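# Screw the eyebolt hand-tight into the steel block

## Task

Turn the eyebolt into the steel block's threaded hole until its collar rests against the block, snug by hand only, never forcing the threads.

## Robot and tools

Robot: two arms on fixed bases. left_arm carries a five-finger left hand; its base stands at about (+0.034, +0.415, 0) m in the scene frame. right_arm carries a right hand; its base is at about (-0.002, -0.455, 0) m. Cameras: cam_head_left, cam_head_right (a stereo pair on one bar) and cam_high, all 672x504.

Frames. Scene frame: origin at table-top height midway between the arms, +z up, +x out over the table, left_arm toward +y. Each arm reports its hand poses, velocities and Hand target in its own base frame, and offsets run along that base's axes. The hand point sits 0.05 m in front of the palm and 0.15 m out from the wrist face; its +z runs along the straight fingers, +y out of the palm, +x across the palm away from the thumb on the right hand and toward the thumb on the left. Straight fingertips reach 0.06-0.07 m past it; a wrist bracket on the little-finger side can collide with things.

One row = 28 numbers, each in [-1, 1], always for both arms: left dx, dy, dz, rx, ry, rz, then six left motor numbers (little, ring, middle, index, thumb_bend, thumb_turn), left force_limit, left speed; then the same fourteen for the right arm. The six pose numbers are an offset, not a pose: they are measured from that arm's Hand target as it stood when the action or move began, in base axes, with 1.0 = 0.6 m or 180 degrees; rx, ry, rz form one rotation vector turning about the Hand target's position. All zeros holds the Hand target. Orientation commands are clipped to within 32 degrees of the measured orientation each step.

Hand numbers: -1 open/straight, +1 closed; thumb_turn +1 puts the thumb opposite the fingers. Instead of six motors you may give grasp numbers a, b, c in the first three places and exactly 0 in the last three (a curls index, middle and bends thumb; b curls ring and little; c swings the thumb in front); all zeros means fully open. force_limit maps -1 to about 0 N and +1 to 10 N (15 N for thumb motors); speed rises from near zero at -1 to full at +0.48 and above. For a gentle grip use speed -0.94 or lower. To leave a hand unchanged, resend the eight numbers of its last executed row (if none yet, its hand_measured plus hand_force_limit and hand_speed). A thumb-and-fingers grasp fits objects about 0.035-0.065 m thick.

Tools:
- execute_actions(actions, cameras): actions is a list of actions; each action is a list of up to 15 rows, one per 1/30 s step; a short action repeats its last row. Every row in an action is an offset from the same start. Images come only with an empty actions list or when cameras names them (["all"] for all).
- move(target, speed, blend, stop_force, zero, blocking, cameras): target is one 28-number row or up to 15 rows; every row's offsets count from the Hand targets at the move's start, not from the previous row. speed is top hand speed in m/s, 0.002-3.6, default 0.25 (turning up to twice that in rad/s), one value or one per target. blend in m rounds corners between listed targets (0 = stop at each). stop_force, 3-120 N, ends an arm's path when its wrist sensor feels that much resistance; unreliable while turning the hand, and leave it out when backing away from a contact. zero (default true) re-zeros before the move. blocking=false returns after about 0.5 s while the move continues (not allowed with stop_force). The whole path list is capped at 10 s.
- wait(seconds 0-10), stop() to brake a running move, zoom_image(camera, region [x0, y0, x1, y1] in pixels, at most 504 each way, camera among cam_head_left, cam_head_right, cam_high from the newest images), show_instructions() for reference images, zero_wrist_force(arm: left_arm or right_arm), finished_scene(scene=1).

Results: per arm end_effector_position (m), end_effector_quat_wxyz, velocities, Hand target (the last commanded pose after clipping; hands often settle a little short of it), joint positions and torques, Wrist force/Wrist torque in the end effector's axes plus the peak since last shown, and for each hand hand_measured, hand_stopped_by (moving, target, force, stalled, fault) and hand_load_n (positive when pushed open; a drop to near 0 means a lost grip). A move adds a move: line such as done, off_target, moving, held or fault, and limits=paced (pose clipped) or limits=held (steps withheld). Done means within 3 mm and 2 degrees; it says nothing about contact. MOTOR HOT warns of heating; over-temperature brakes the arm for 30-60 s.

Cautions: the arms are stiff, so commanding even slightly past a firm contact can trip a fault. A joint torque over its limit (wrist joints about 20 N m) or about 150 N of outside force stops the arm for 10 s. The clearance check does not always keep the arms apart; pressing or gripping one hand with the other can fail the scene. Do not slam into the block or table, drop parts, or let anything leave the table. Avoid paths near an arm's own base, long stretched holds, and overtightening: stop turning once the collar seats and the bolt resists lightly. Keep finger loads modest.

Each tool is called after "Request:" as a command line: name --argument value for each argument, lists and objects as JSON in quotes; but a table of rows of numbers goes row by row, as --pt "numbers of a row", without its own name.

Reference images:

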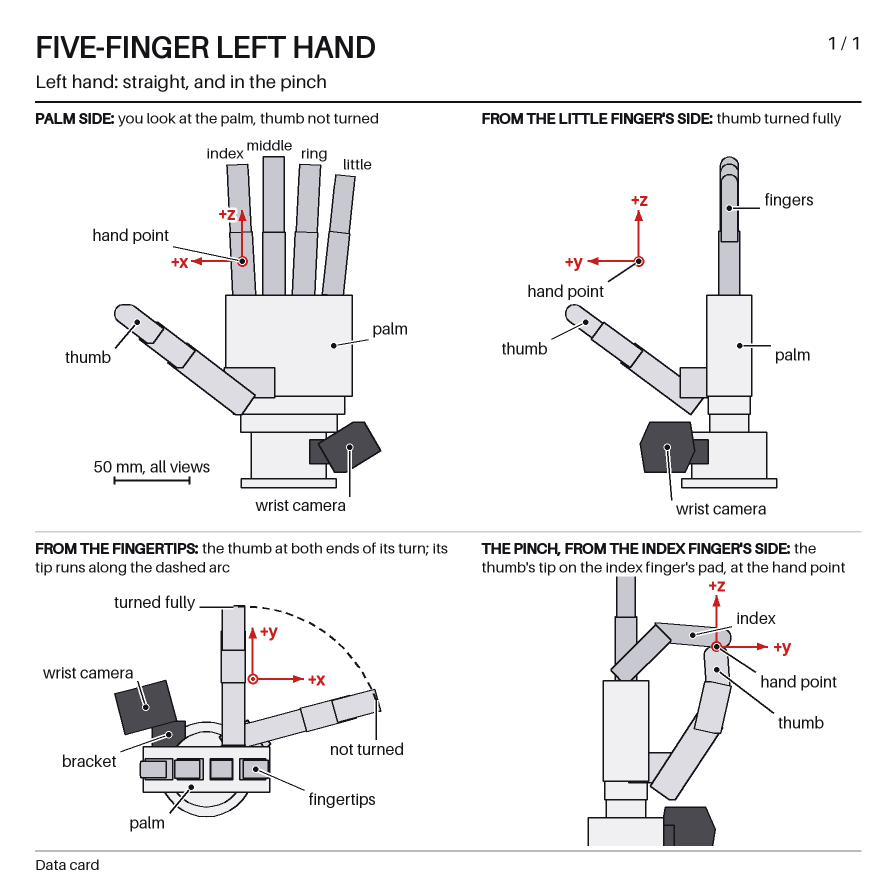

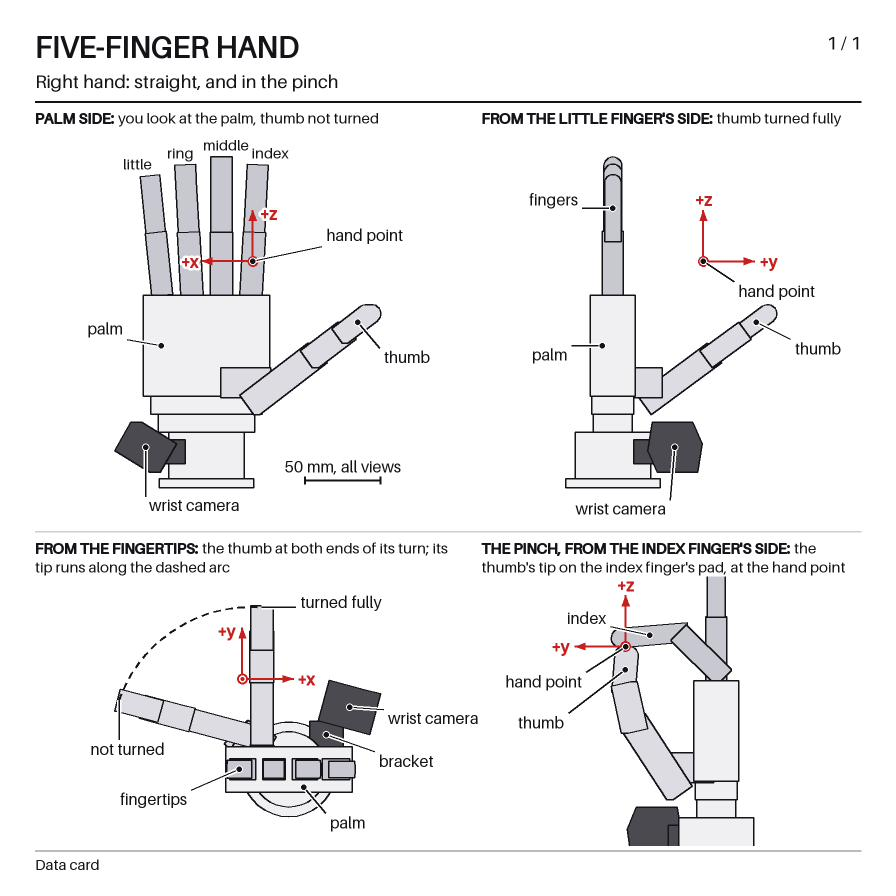

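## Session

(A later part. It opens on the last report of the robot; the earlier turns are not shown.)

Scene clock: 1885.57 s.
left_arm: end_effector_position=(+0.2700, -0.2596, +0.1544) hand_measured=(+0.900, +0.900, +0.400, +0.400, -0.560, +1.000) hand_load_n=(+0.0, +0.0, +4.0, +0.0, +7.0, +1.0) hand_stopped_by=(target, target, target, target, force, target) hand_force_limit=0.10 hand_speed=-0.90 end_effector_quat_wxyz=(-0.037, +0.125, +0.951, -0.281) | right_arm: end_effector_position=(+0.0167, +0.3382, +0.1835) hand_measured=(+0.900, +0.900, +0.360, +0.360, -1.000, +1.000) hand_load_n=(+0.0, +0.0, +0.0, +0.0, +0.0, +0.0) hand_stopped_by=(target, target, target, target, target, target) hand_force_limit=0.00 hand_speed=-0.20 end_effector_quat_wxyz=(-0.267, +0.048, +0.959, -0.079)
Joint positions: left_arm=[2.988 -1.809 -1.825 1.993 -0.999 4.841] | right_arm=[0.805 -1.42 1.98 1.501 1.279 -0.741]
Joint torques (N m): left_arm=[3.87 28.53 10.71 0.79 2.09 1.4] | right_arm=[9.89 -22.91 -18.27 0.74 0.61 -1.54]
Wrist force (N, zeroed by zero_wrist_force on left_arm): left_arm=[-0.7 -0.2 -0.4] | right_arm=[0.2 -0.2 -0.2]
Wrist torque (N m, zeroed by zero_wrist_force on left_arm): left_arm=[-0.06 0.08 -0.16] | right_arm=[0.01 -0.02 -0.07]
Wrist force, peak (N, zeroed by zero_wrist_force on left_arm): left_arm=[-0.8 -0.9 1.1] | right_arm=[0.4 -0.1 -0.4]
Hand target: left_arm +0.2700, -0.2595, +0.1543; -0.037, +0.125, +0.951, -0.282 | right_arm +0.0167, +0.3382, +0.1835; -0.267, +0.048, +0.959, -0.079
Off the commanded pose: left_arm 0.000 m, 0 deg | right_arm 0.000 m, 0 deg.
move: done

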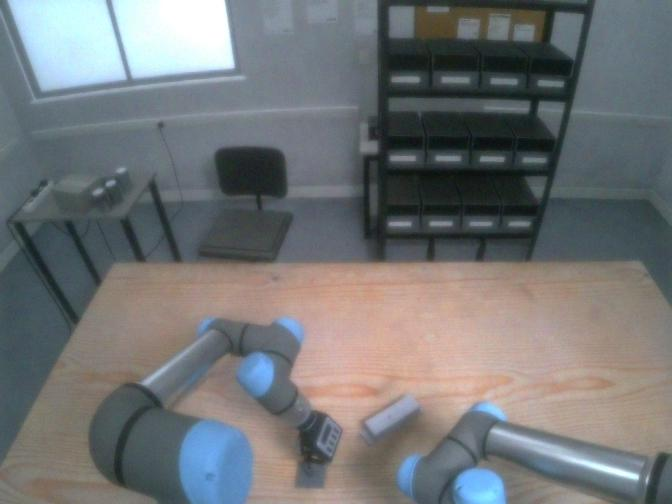

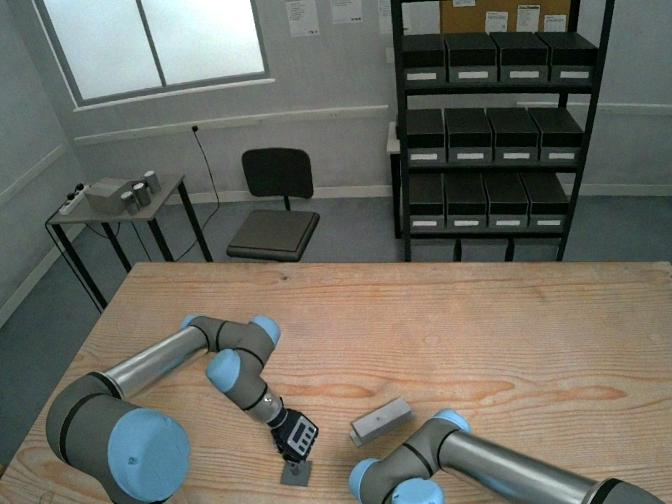

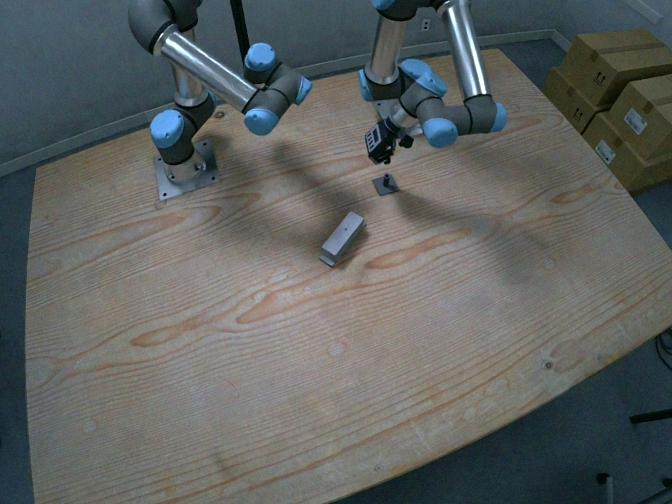

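Request:
move --pt "0.036 -0.012 0.01 0 0 0.3333 0.9 0.9 0.4 0.4 -0.1 1 0.1 -0.9 0 0 0 0 0 0 0.9 0.9 0.36 0.36 -1 1 0 -0.2" --pt "0.0643 0.0133 0.02 0 0 0.6667 0.9 0.9 0.4 0.4 -0.1 1 0.1 -0.9 0 0 0 0 0 0 0.9 0.9 0.36 0.36 -1 1 0 -0.2" --pt "0.0567 0.0503 0.02 0 0 1.0 0.9 0.9 0.4 0.4 -0.1 1 0.1 -0.9 0 0 0 0 0 0 0.9 0.9 0.36 0.36 -1 1 0 -0.2" --speed 0.3 --blend '[0.005, 0.005, 0]' --cameras '["all"]'

Request:
zoom_image --camera "cam_high" --region '[365, 130, 405, 180]'

Request:
zoom_image --camera "cam_head_right" --region '[270, 435, 310, 485]'

Request:
zoom_image --camera "cam_head_left" --region '[285, 435, 325, 485]'

Scene clock: 1988.73 s.
left_arm: end_effector_position=(+0.3041, -0.2294, +0.1663) hand_measured=(+0.900, +0.900, +0.400, +0.400, -0.560, +1.000) hand_load_n=(+0.0, +0.0, +4.0, +0.0, +7.0, +1.5) hand_stopped_by=(target, target, target, target, force, target) hand_force_limit=0.10 hand_speed=-0.90 end_effector_quat_wxyz=(-0.281, +0.951, -0.125, +0.037) | right_arm: end_effector_position=(+0.0167, +0.3382, +0.1835) hand_measured=(+0.900, +0.900, +0.360, +0.360, -1.000, +1.000) hand_load_n=(+0.0, +0.0, +0.0, +0.0, +0.0, +0.5) hand_stopped_by=(target, target, target, target, target, target) hand_force_limit=0.00 hand_speed=-0.20 end_effector_quat_wxyz=(-0.267, +0.048, +0.959, -0.079)
Joint positions: left_arm=[2.607 -1.859 -1.754 1.869 -2.123 1.248] | right_arm=[0.805 -1.42 1.98 1.501 1.279 -0.741]
Joint torques (N m): left_arm=[-7.88 37.23 5.27 -1.4 -1.94 -1.04] | right_arm=[9.49 -23.73 -18.68 0.38 0.59 -1.51]
Wrist force (N, zeroed by zero_wrist_force on left_arm): left_arm=[-0.6 -0.2 -0.2] | right_arm=[0.2 -0.1 -0.2]
Wrist torque (N m, zeroed by zero_wrist_force on left_arm): left_arm=[-0.06 0.09 -0.03] | right_arm=[0.03 -0.01 -0.06]
Wrist force, peak (N, zeroed by zero_wrist_force on left_arm): left_arm=[-1.5 0.1 -0.6] | right_arm=[0.0 -0.3 -0.5]
Hand target: left_arm +0.3040, -0.2294, +0.1663; -0.282, +0.951, -0.125, +0.037 | right_arm +0.0167, +0.3382, +0.1835; -0.267, +0.048, +0.959, -0.079
Off the commanded pose: left_arm 0.000 m, 0 deg | right_arm 0.000 m, 0 deg.
move: done

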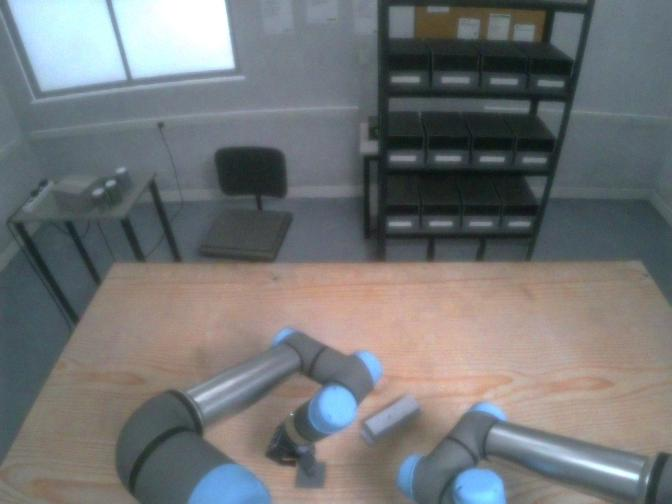

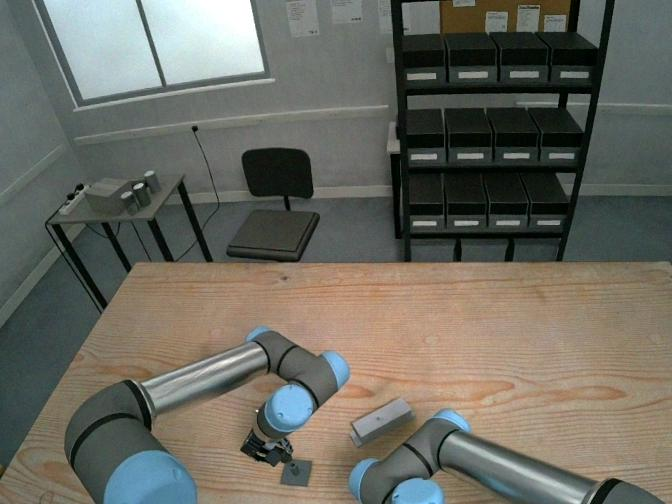

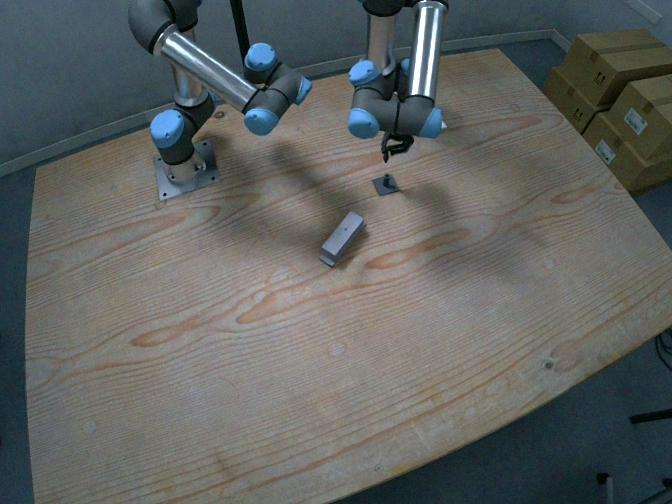

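Scaled by 10.080 from the camera's 672x504 image, which has a finer 960x720 frame.

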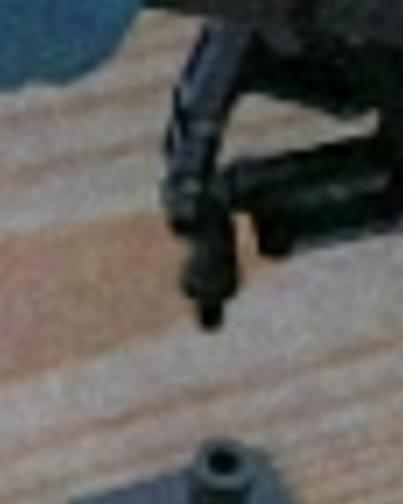

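Scaled by 10.080 from the camera's 672x504 image, which has a finer 960x720 frame.

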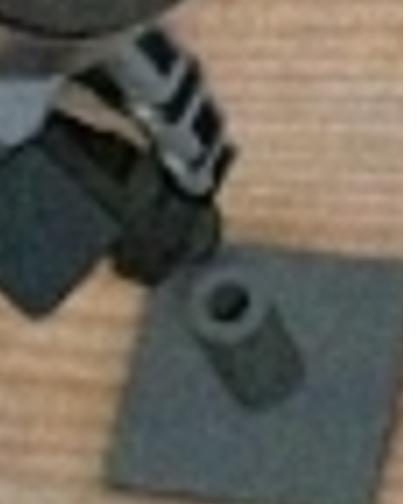

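Scaled by 10.080 from the camera's 672x504 image, which has a finer 960x720 frame.

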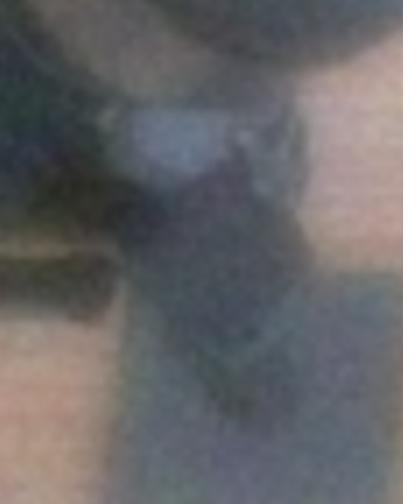

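Request:
zoom_image --camera "cam_high" --region '[378, 146, 396, 166]'

Request:
zoom_image --camera "cam_head_right" --region '[278, 448, 298, 468]'

Scaled by 25.200 from the camera's 672x504 image, which has a finer 960x720 frame.

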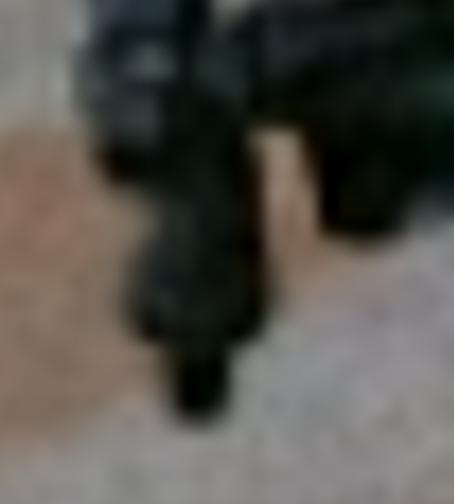

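Scaled by 25.200 from the camera's 672x504 image, which has a finer 960x720 frame.

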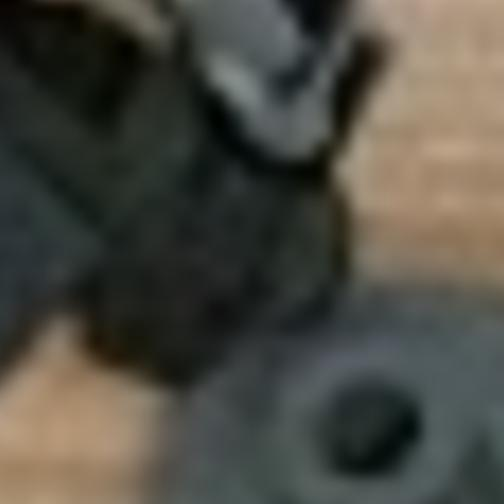

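Request:
move --pt "0.0238 0.0057 0 0 0 0 0.9 0.9 0.4 0.4 -0.1 1 0.1 -0.9 0 0 0 0 0 0 0.9 0.9 0.36 0.36 -1 1 0 -0.2" --pt "0.0238 0.0057 -0.0633 0 0 0 0.9 0.9 0.4 0.4 -0.1 1 0.1 -0.9 0 0 0 0 0 0 0.9 0.9 0.36 0.36 -1 1 0 -0.2" --speed 0.08 --stop_force 4 --cameras '["cam_high","cam_head_right","cam_head_left"]'

Request:
zoom_image --camera "cam_high" --region '[376, 152, 396, 182]'

Request:
zoom_image --camera "cam_head_right" --region '[280, 448, 300, 478]'

Request:
zoom_image --camera "cam_head_left" --region '[298, 448, 318, 478]'

Scene clock: 2050.43 s.
left_arm: end_effector_position=(+0.3182, -0.2259, +0.1284) hand_measured=(+0.900, +0.900, +0.400, +0.400, -0.560, +1.000) hand_load_n=(+0.0, +0.0, +4.5, +0.0, +7.0, +1.0) hand_stopped_by=(target, target, target, target, force, target) hand_force_limit=0.10 hand_speed=-0.90 end_effector_quat_wxyz=(-0.282, +0.951, -0.125, +0.037) | right_arm: end_effector_position=(+0.0167, +0.3382, +0.1835) hand_measured=(+0.900, +0.900, +0.360, +0.360, -1.000, +1.000) hand_load_n=(+0.0, +0.5, +0.0, +0.0, -0.5, +0.0) hand_stopped_by=(target, target, target, target, target, target) hand_force_limit=0.00 hand_speed=-0.20 end_effector_quat_wxyz=(-0.267, +0.048, +0.959, -0.079)
Joint positions: left_arm=[2.634 -1.917 -1.78 1.969 -2.127 1.279] | right_arm=[0.805 -1.42 1.98 1.501 1.279 -0.741]
Joint torques (N m): left_arm=[8.78 39.32 28.74 -0.08 -0.14 0.46] | right_arm=[8.75 -23.94 -17.7 0.2 0.46 -1.52]
Wrist force (N, zeroed by zero_wrist_force on left_arm): left_arm=[-0.2 -0.4 -0.3] | right_arm=[0.1 0.1 -0.4]
Wrist torque (N m, zeroed by zero_wrist_force on left_arm): left_arm=[-0.07 0.01 -0.12] | right_arm=[0.06 0.00 -0.06]
Wrist force, peak (N, zeroed by zero_wrist_force on left_arm): left_arm=[-2.3 2.8 -1.6] | right_arm=[0.2 -0.1 -0.5]
Hand target: left_arm +0.3183, -0.2259, +0.1284; -0.282, +0.951, -0.125, +0.037 | right_arm +0.0167, +0.3382, +0.1835; -0.267, +0.048, +0.959, -0.079
Off the commanded pose: left_arm 0.000 m, 0 deg | right_arm 0.000 m, 0 deg.
move: done

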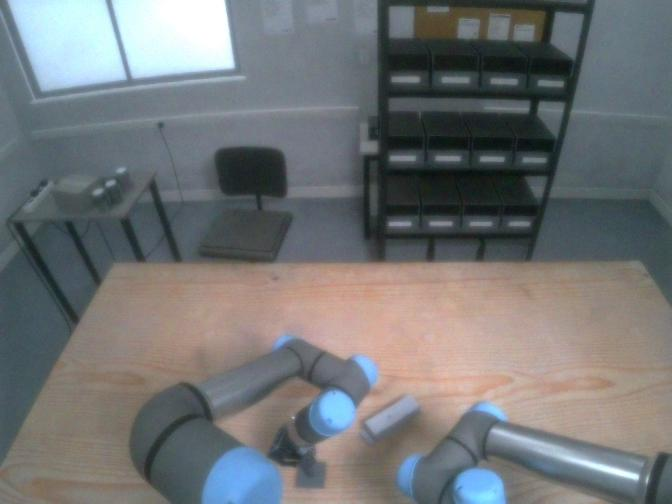

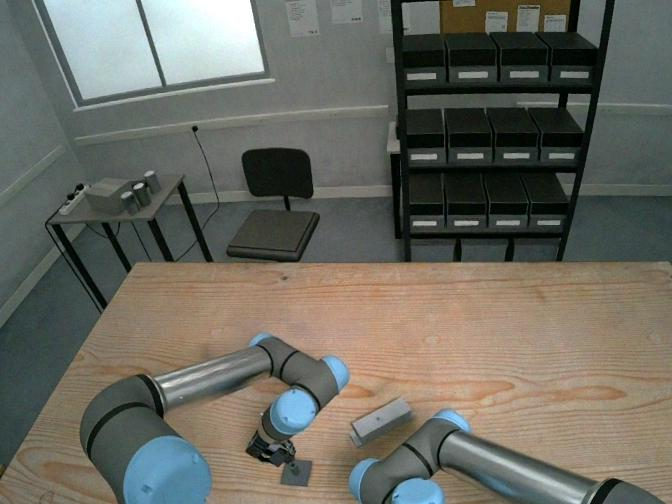

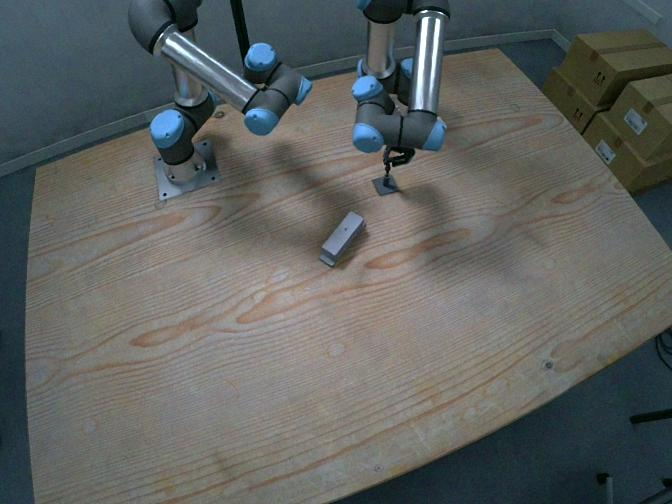

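Scaled by 16.800 from the camera's 672x504 image, which has a finer 960x720 frame.

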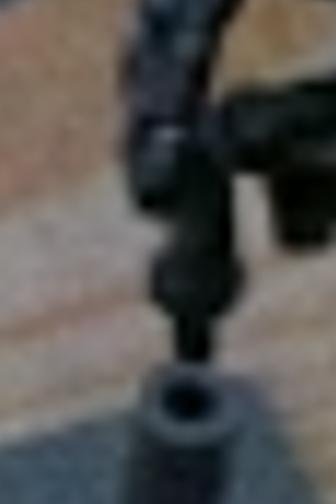

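Scaled by 16.800 from the camera's 672x504 image, which has a finer 960x720 frame.

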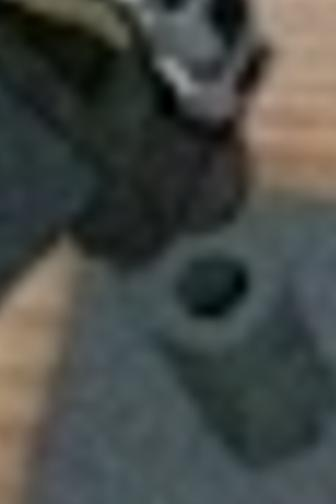

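Scaled by 16.800 from the camera's 672x504 image, which has a finer 960x720 frame.

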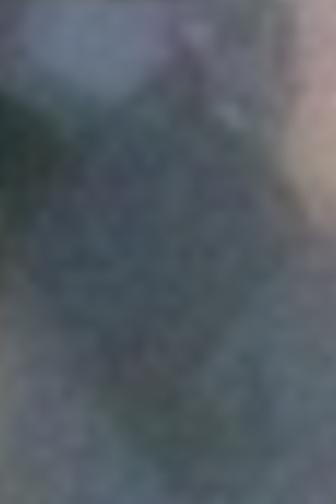

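Request:
move --target '[0,0,-0.05,0,0,0,0.9,0.9,0.4,0.4,-0.1,1,0.1,-0.9,0,0,0,0,0,0,0.9,0.9,0.36,0.36,-1,1,0,-0.2]' --speed 0.015 --stop_force 3 --cameras '["cam_high","cam_head_right"]'

Request:
zoom_image --camera "cam_high" --region '[376, 152, 396, 182]'

Request:
zoom_image --camera "cam_head_right" --region '[280, 448, 300, 478]'

Scene clock: 2076.87 s.
left_arm: end_effector_position=(+0.3183, -0.2259, +0.1069) hand_measured=(+0.900, +0.900, +0.400, +0.400, -0.560, +1.000) hand_load_n=(+0.0, +0.0, +3.0, +0.0, +7.0, +1.5) hand_stopped_by=(target, target, target, target, force, target) hand_force_limit=0.10 hand_speed=-0.90 end_effector_quat_wxyz=(-0.282, +0.951, -0.125, +0.037) | right_arm: end_effector_position=(+0.0167, +0.3382, +0.1835) hand_measured=(+0.900, +0.900, +0.360, +0.360, -1.000, +1.000) hand_load_n=(+0.0, +0.0, +0.5, +0.0, +0.0, +0.0) hand_stopped_by=(target, target, target, target, target, target) hand_force_limit=0.00 hand_speed=-0.20 end_effector_quat_wxyz=(-0.267, +0.048, +0.959, -0.079)
Joint positions: left_arm=[2.634 -1.946 -1.804 2.022 -2.127 1.279] | right_arm=[0.805 -1.42 1.98 1.501 1.279 -0.741]
Joint torques (N m): left_arm=[7.44 39.78 28.1 -5.57 -0.93 -0.89] | right_arm=[9.02 -25.17 -18.39 -0.2 0.61 -1.54]
Wrist force (N, zeroed by zero_wrist_force on left_arm): left_arm=[-0.3 -0.3 -0.2] | right_arm=[0.2 -0.1 -0.2]
Wrist torque (N m, zeroed by zero_wrist_force on left_arm): left_arm=[-0.07 0.04 -0.13] | right_arm=[0.02 -0.02 -0.06]
Wrist force, peak (N, zeroed by zero_wrist_force on left_arm): left_arm=[-0.5 -4.9 -5.4] | right_arm=[0.4 -0.2 -0.2]
Hand target: left_arm +0.3183, -0.2259, +0.1069; -0.282, +0.951, -0.125, +0.037 (not the last commanded pose) | right_arm +0.0167, +0.3382, +0.1835; -0.267, +0.048, +0.959, -0.079
Off the commanded pose: left_arm 0.009 m, 0 deg | right_arm 0.000 m, 0 deg.
move: contact (left_arm)
Images, in order (width x height): cam_head_right 672x504, cam_high 672x504.

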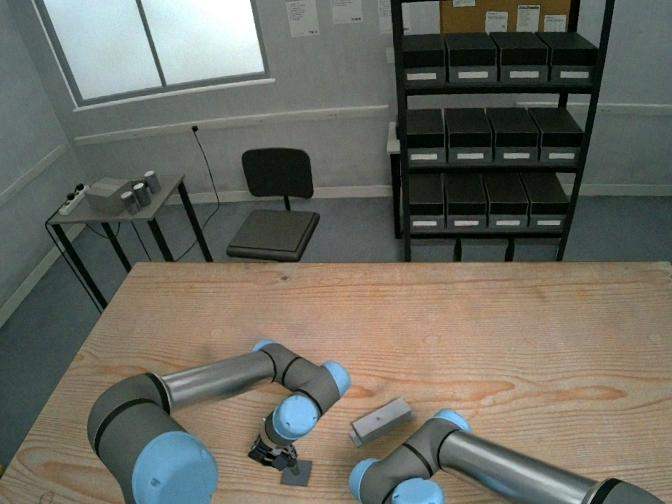

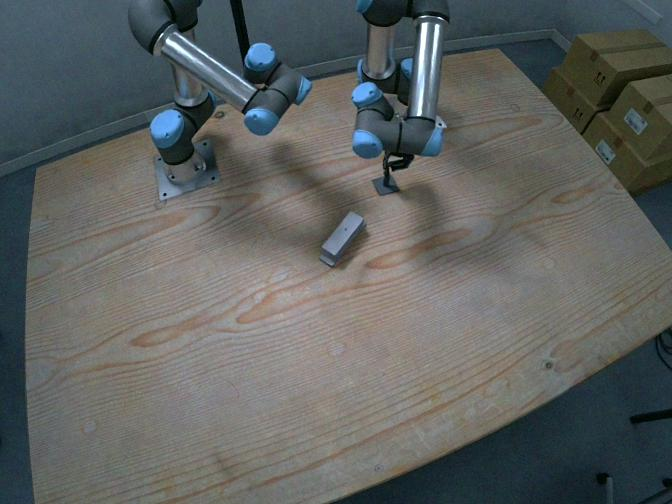

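Scaled by 16.800 from the camera's 672x504 image, which has a finer 960x720 frame.

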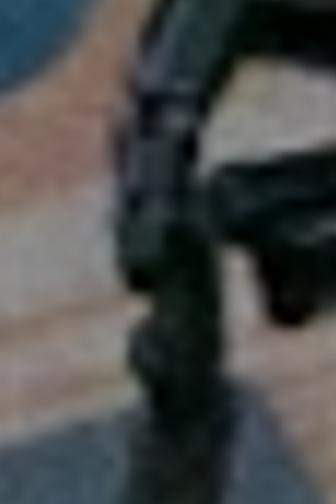

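Scaled by 16.800 from the camera's 672x504 image, which has a finer 960x720 frame.

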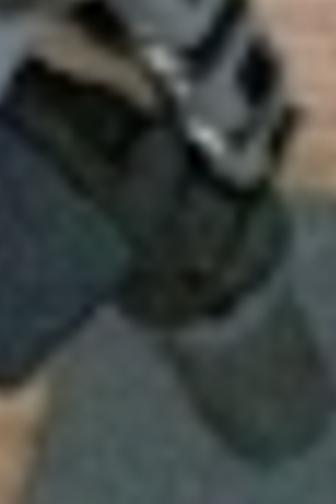

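Request:
wait --seconds 0.1 --cameras '["all"]'

Scene clock: 2129.10 s.
left_arm: end_effector_position=(+0.3183, -0.2259, +0.1069) hand_measured=(+0.900, +0.900, +0.400, +0.400, -0.560, +1.000) hand_load_n=(+0.0, +0.0, +3.0, +0.0, +7.0, +1.5) hand_stopped_by=(target, target, target, target, force, target) hand_force_limit=0.10 hand_speed=-0.90 end_effector_quat_wxyz=(-0.282, +0.951, -0.125, +0.037) | right_arm: end_effector_position=(+0.0167, +0.3382, +0.1835) hand_measured=(+0.900, +0.900, +0.360, +0.360, -1.000, +1.000) hand_load_n=(+0.5, +0.0, +0.0, +0.0, +0.0, +0.0) hand_stopped_by=(target, target, target, target, target, target) hand_force_limit=0.00 hand_speed=-0.20 end_effector_quat_wxyz=(-0.267, +0.048, +0.959, -0.079)
Joint positions: left_arm=[2.634 -1.946 -1.804 2.022 -2.127 1.279] | right_arm=[0.805 -1.42 1.98 1.501 1.279 -0.741]
Joint torques (N m): left_arm=[7.54 40.25 27.46 -5.38 0.8 -0.86] | right_arm=[9.41 -26.45 -18.68 -0.27 0.6 -1.49]
Wrist force (N, zeroed by zero_wrist_force on left_arm): left_arm=[-0.4 -0.5 -0.3] | right_arm=[0.2 -0.2 -0.3]
Wrist torque (N m, zeroed by zero_wrist_force on left_arm): left_arm=[-0.09 0.04 -0.12] | right_arm=[0.02 -0.01 -0.07]
Wrist force, peak (N, zeroed by zero_wrist_force on left_arm): left_arm=[-0.5 -0.6 -0.4] | right_arm=[0.2 -0.2 -0.5]
Hand target: left_arm +0.3183, -0.2259, +0.1069; -0.282, +0.951, -0.125, +0.037 (not the last commanded pose) | right_arm +0.0167, +0.3382, +0.1835; -0.267, +0.048, +0.959, -0.079
Off the commanded pose: left_arm 0.009 m, 0 deg | right_arm 0.000 m, 0 deg.
wait: 0.10 s; at rest from the start

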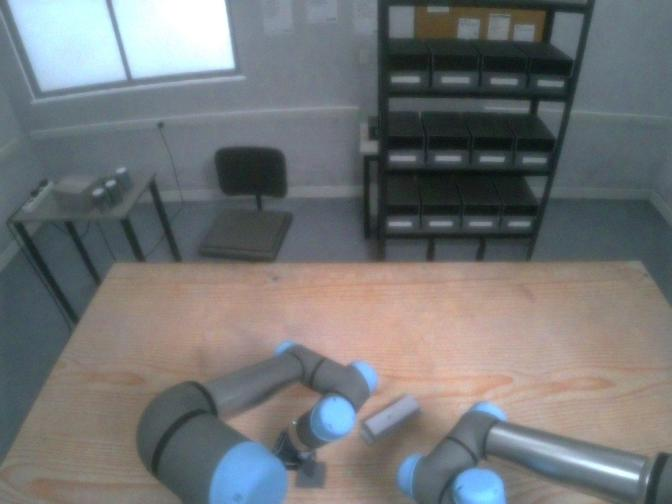

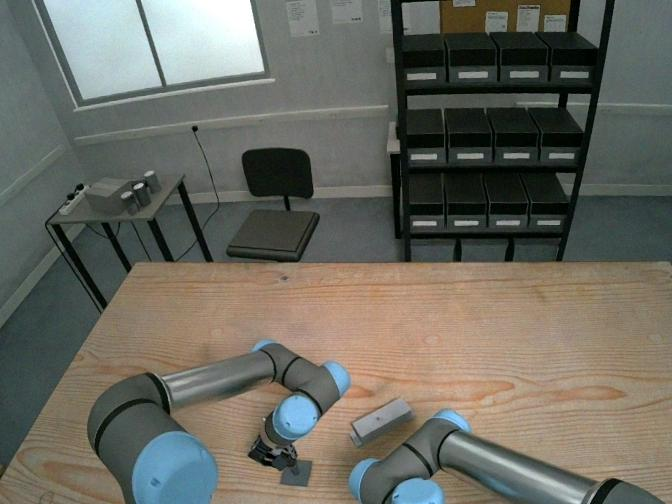

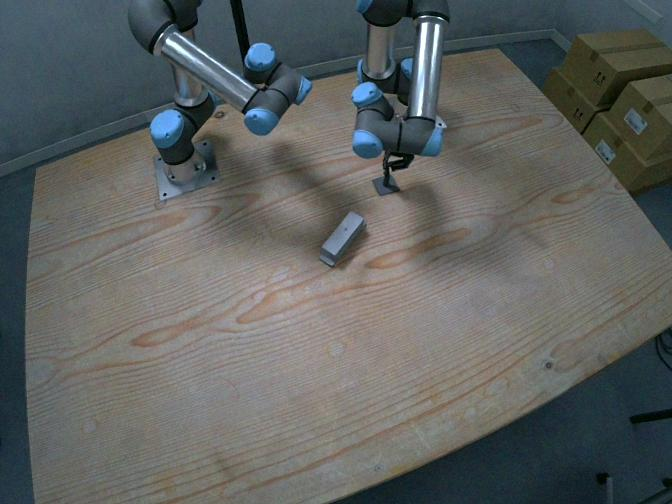

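Request:
zoom_image --camera "cam_high" --region '[360, 148, 416, 204]'

Request:
zoom_image --camera "cam_head_right" --region '[256, 430, 328, 502]'

Scaled by 9.000 from the camera's 672x504 image, which has a finer 960x720 frame.

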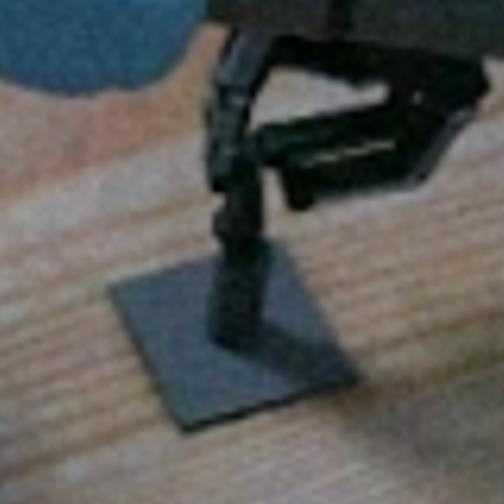

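Scaled by 7.000 from the camera's 672x504 image, which has a finer 960x720 frame.

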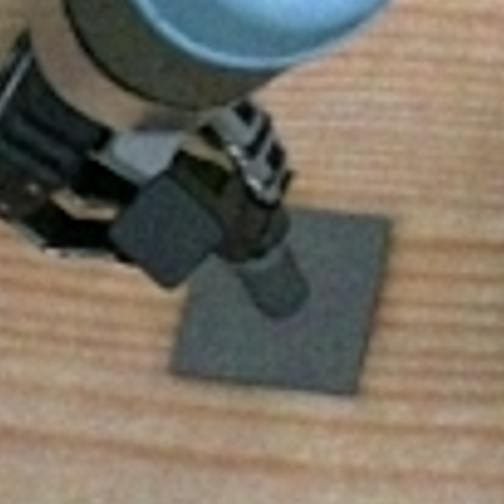

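Request:
move --target '[0,0,-0.008,0,0,0,0.9,0.9,0.4,0.4,-0.1,1,0.1,-0.9,0,0,0,0,0,0,0.9,0.9,0.36,0.36,-1,1,0,-0.2]' --speed 0.006 --stop_force 4 --cameras '["cam_high","cam_head_right"]'

Scene clock: 2159.27 s.
left_arm: end_effector_position=(+0.3183, -0.2260, +0.1067) hand_measured=(+0.900, +0.900, +0.400, +0.400, -0.560, +1.000) hand_load_n=(+0.0, +0.0, +1.5, +0.0, +8.0, +1.5) hand_stopped_by=(target, target, target, target, force, target) hand_force_limit=0.10 hand_speed=-0.90 end_effector_quat_wxyz=(-0.281, +0.951, -0.125, +0.037) | right_arm: end_effector_position=(+0.0167, +0.3382, +0.1835) hand_measured=(+0.900, +0.900, +0.360, +0.360, -1.000, +1.000) hand_load_n=(+0.0, +0.0, +0.0, +0.0, +0.0, +0.0) hand_stopped_by=(target, target, target, target, target, target) hand_force_limit=0.00 hand_speed=-0.20 end_effector_quat_wxyz=(-0.267, +0.048, +0.959, -0.079)
Joint positions: left_arm=[2.634 -1.946 -1.804 2.022 -2.127 1.279] | right_arm=[0.805 -1.42 1.98 1.501 1.279 -0.741]
Joint torques (N m): left_arm=[7 39.15 27.29 -5.14 0.65 -1.01] | right_arm=[8.26 -25.08 -18.4 -0.16 0.63 -1.51]
Wrist force (N, zeroed by zero_wrist_force on left_arm): left_arm=[-0.4 -1.8 -1.5] | right_arm=[0.1 -0.1 -0.2]
Wrist torque (N m, zeroed by zero_wrist_force on left_arm): left_arm=[-0.18 0.01 -0.09] | right_arm=[0.02 -0.01 -0.07]
Wrist force, peak (N, zeroed by zero_wrist_force on left_arm): left_arm=[-0.4 -4.6 -5.1] | right_arm=[0.3 -0.3 -0.3]
Hand target: left_arm +0.3183, -0.2260, +0.1067; -0.281, +0.951, -0.125, +0.037 (not the last commanded pose) | right_arm +0.0167, +0.3382, +0.1835; -0.267, +0.048, +0.959, -0.079
Off the commanded pose: left_arm 0.005 m, 0 deg | right_arm 0.000 m, 0 deg.
move: contact (left_arm)
Images, in order (width x height): cam_head_right 672x504, cam_high 672x504.

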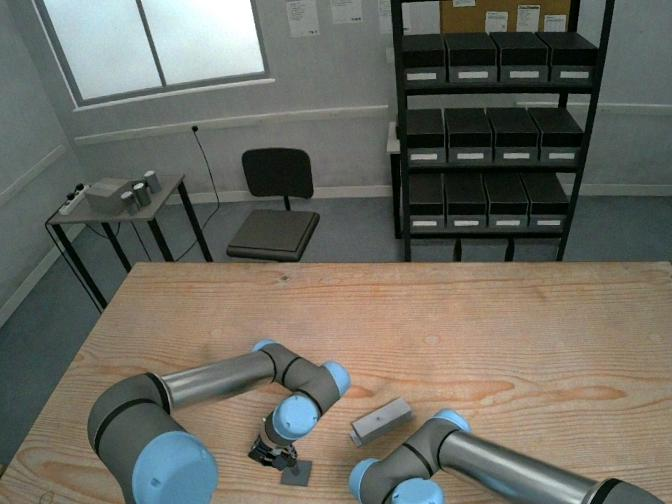

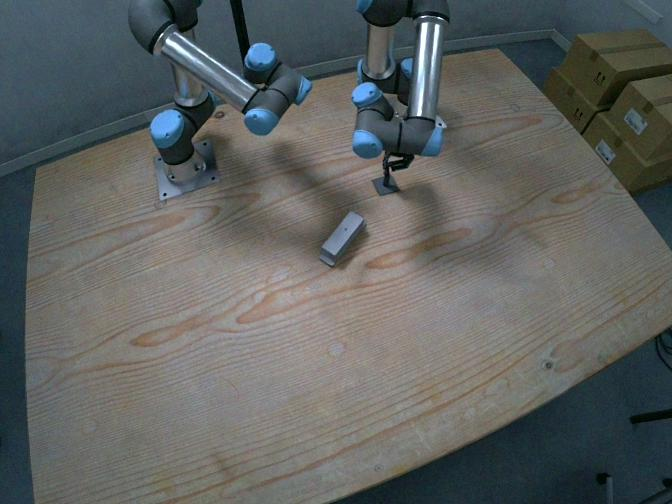

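Request:
move --target '[0,0,0,0,0,0,0.9,0.9,0.4,0.4,-0.75,1,0,-0.9,0,0,0,0,0,0,0.9,0.9,0.36,0.36,-1,1,0,-0.2]' --cameras '["cam_high","cam_head_right"]'

Request:
zoom_image --camera "cam_high" --region '[360, 148, 416, 204]'

Request:
zoom_image --camera "cam_head_right" --region '[256, 430, 328, 502]'

Scene clock: 2170.47 s.
left_arm: end_effector_position=(+0.3183, -0.2260, +0.1067) hand_measured=(+0.900, +0.900, +0.400, +0.400, -0.750, +1.000) hand_load_n=(+0.0, +0.0, +0.0, +0.0, +0.0, +0.0) hand_stopped_by=(target, target, target, target, target, target) hand_force_limit=0.00 hand_speed=-0.90 end_effector_quat_wxyz=(-0.281, +0.951, -0.125, +0.037) | right_arm: end_effector_position=(+0.0167, +0.3382, +0.1835) hand_measured=(+0.900, +0.900, +0.360, +0.360, -1.000, +1.000) hand_load_n=(+0.0, +0.0, +0.0, +0.0, -0.5, +0.0) hand_stopped_by=(target, target, target, target, target, target) hand_force_limit=0.00 hand_speed=-0.20 end_effector_quat_wxyz=(-0.267, +0.048, +0.959, -0.079)
Joint positions: left_arm=[2.634 -1.946 -1.804 2.022 -2.127 1.279] | right_arm=[0.805 -1.42 1.98 1.501 1.279 -0.741]
Joint torques (N m): left_arm=[8.24 40.26 26.55 -5.18 0.72 -0.76] | right_arm=[8.9 -26.68 -18.96 -0.09 0.52 -1.52]
Wrist force (N, zeroed by zero_wrist_force on left_arm): left_arm=[-0.4 -0.6 -0.6] | right_arm=[0.0 0.1 -0.3]
Wrist torque (N m, zeroed by zero_wrist_force on left_arm): left_arm=[-0.09 0.04 -0.12] | right_arm=[0.05 0.00 -0.07]
Wrist force, peak (N, zeroed by zero_wrist_force on left_arm): left_arm=[-0.3 -2.0 -1.8] | right_arm=[0.2 0.0 -0.4]
Hand target: left_arm +0.3183, -0.2260, +0.1067; -0.281, +0.951, -0.125, +0.037 | right_arm +0.0167, +0.3382, +0.1835; -0.267, +0.048, +0.959, -0.079
Off the commanded pose: left_arm 0.000 m, 0 deg | right_arm 0.000 m, 0 deg.
move: done
Images, in order (width x height): cam_head_right 672x504, cam_high 672x504.

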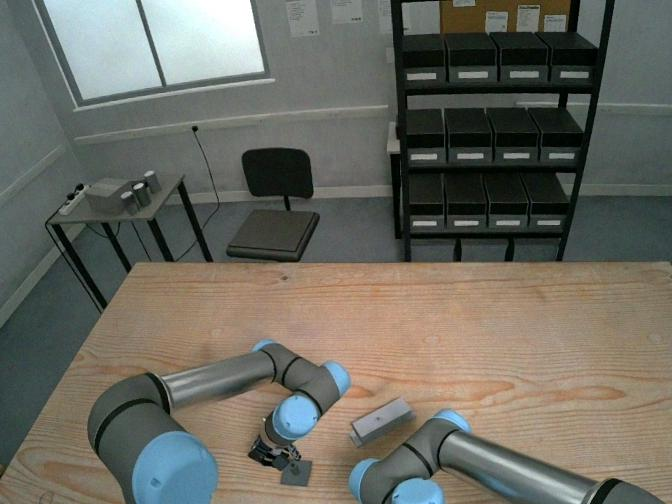

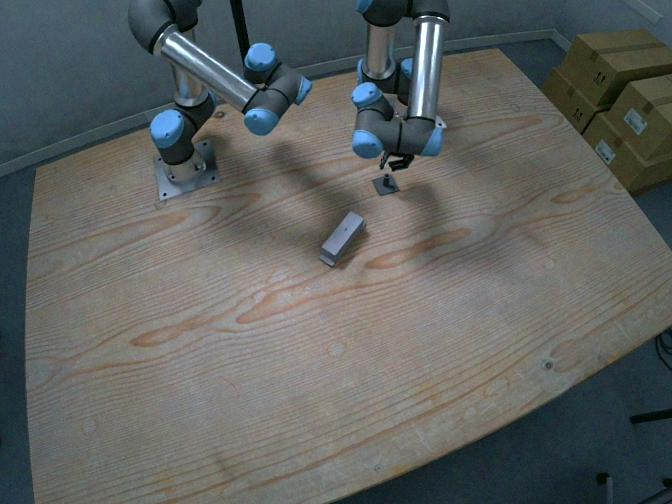

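Scaled by 9.000 from the camera's 672x504 image, which has a finer 960x720 frame.

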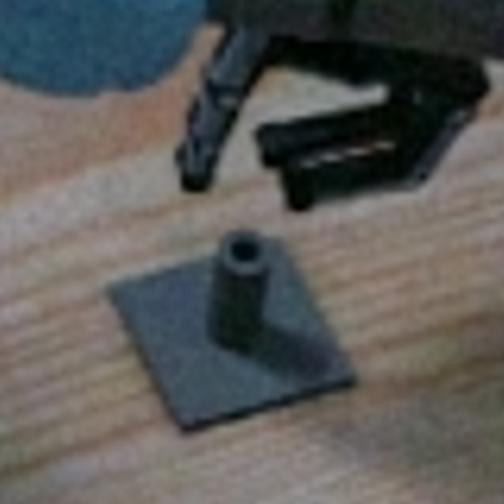

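Scaled by 7.000 from the camera's 672x504 image, which has a finer 960x720 frame.

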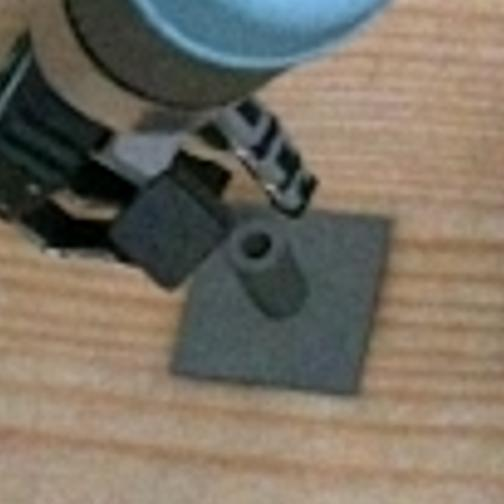

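Request:
zoom_image --camera "cam_high" --region '[330, 130, 460, 260]'

Request:
zoom_image --camera "cam_head_right" --region '[220, 400, 324, 504]'

Request:
wait --seconds 0.1 --cameras '["all"]'

Scaled by 3.877 from the camera's 672x504 image, which has a finer 960x720 frame.

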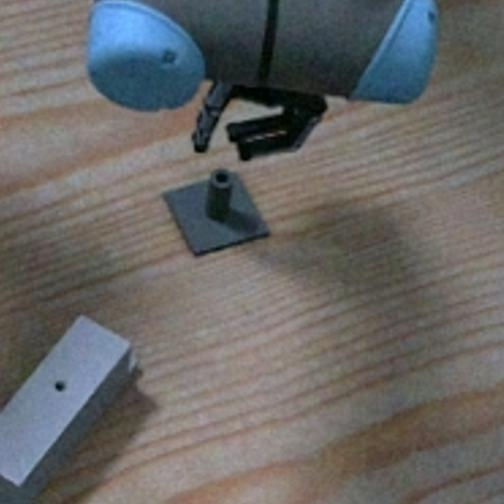

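Scaled by 4.846 from the camera's 672x504 image, which has a finer 960x720 frame.

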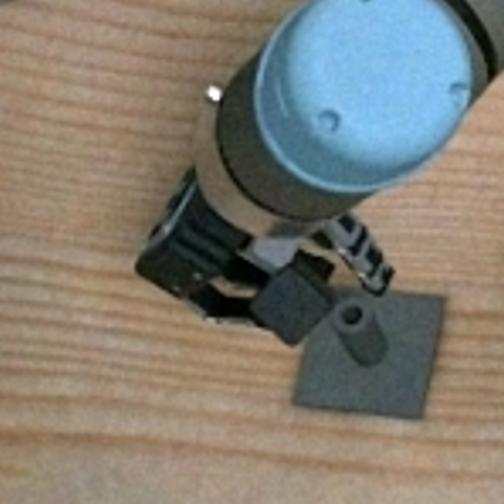

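Scene clock: 2177.83 s.
left_arm: end_effector_position=(+0.3183, -0.2260, +0.1067) hand_measured=(+0.900, +0.900, +0.400, +0.400, -0.750, +1.000) hand_load_n=(+0.0, +0.0, +0.5, +0.5, +0.0, +0.0) hand_stopped_by=(target, target, target, target, target, target) hand_force_limit=0.00 hand_speed=-0.90 end_effector_quat_wxyz=(-0.281, +0.951, -0.125, +0.037) | right_arm: end_effector_position=(+0.0167, +0.3382, +0.1835) hand_measured=(+0.900, +0.900, +0.360, +0.360, -1.000, +1.000) hand_load_n=(+0.0, +0.0, +0.0, +0.0, +0.0, +0.0) hand_stopped_by=(target, target, target, target, target, target) hand_force_limit=0.00 hand_speed=-0.20 end_effector_quat_wxyz=(-0.267, +0.048, +0.959, -0.079)
Joint positions: left_arm=[2.634 -1.946 -1.804 2.022 -2.127 1.279] | right_arm=[0.805 -1.42 1.98 1.501 1.279 -0.741]
Joint torques (N m): left_arm=[6.41 38.9 27.01 -5.23 0.68 -0.65] | right_arm=[8.64 -27.01 -18.53 -0.09 0.46 -1.52]
Wrist force (N, zeroed by zero_wrist_force on left_arm): left_arm=[-0.4 -0.4 -0.7] | right_arm=[0.1 0.0 -0.3]
Wrist torque (N m, zeroed by zero_wrist_force on left_arm): left_arm=[-0.07 0.04 -0.13] | right_arm=[0.03 -0.01 -0.06]
Wrist force, peak (N, zeroed by zero_wrist_force on left_arm): left_arm=[-0.3 -1.0 -0.9] | right_arm=[0.4 -0.3 -0.4]
Hand target: left_arm +0.3183, -0.2260, +0.1067; -0.281, +0.951, -0.125, +0.037 | right_arm +0.0167, +0.3382, +0.1835; -0.267, +0.048, +0.959, -0.079
Off the commanded pose: left_arm 0.000 m, 0 deg | right_arm 0.000 m, 0 deg.
wait: 0.10 s; at rest from the start

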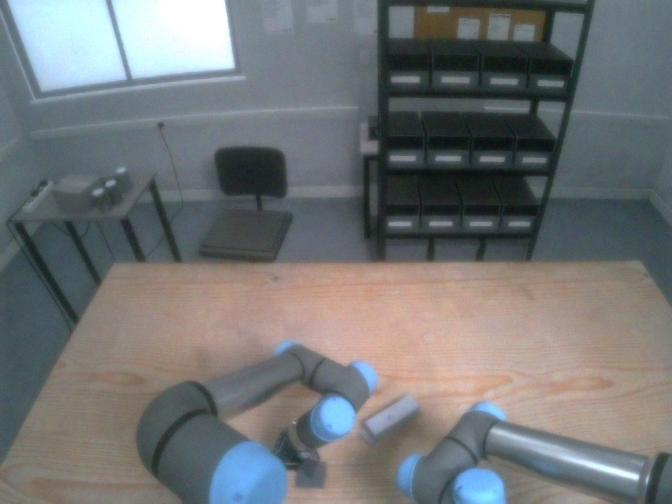

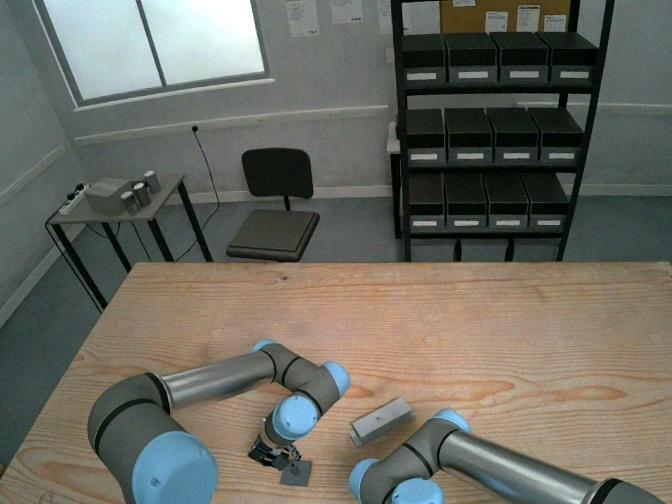

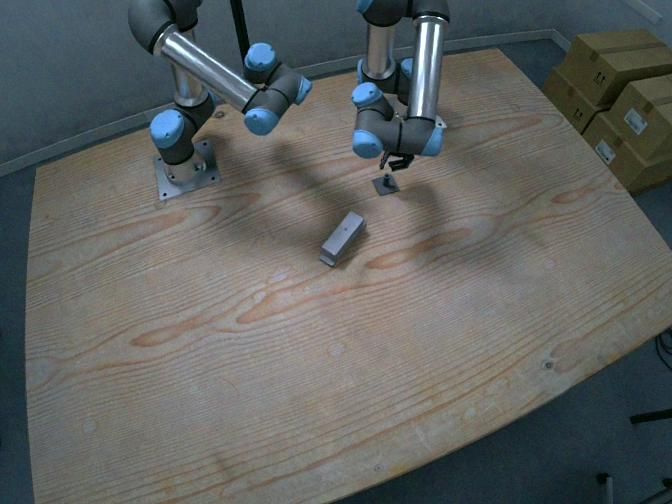

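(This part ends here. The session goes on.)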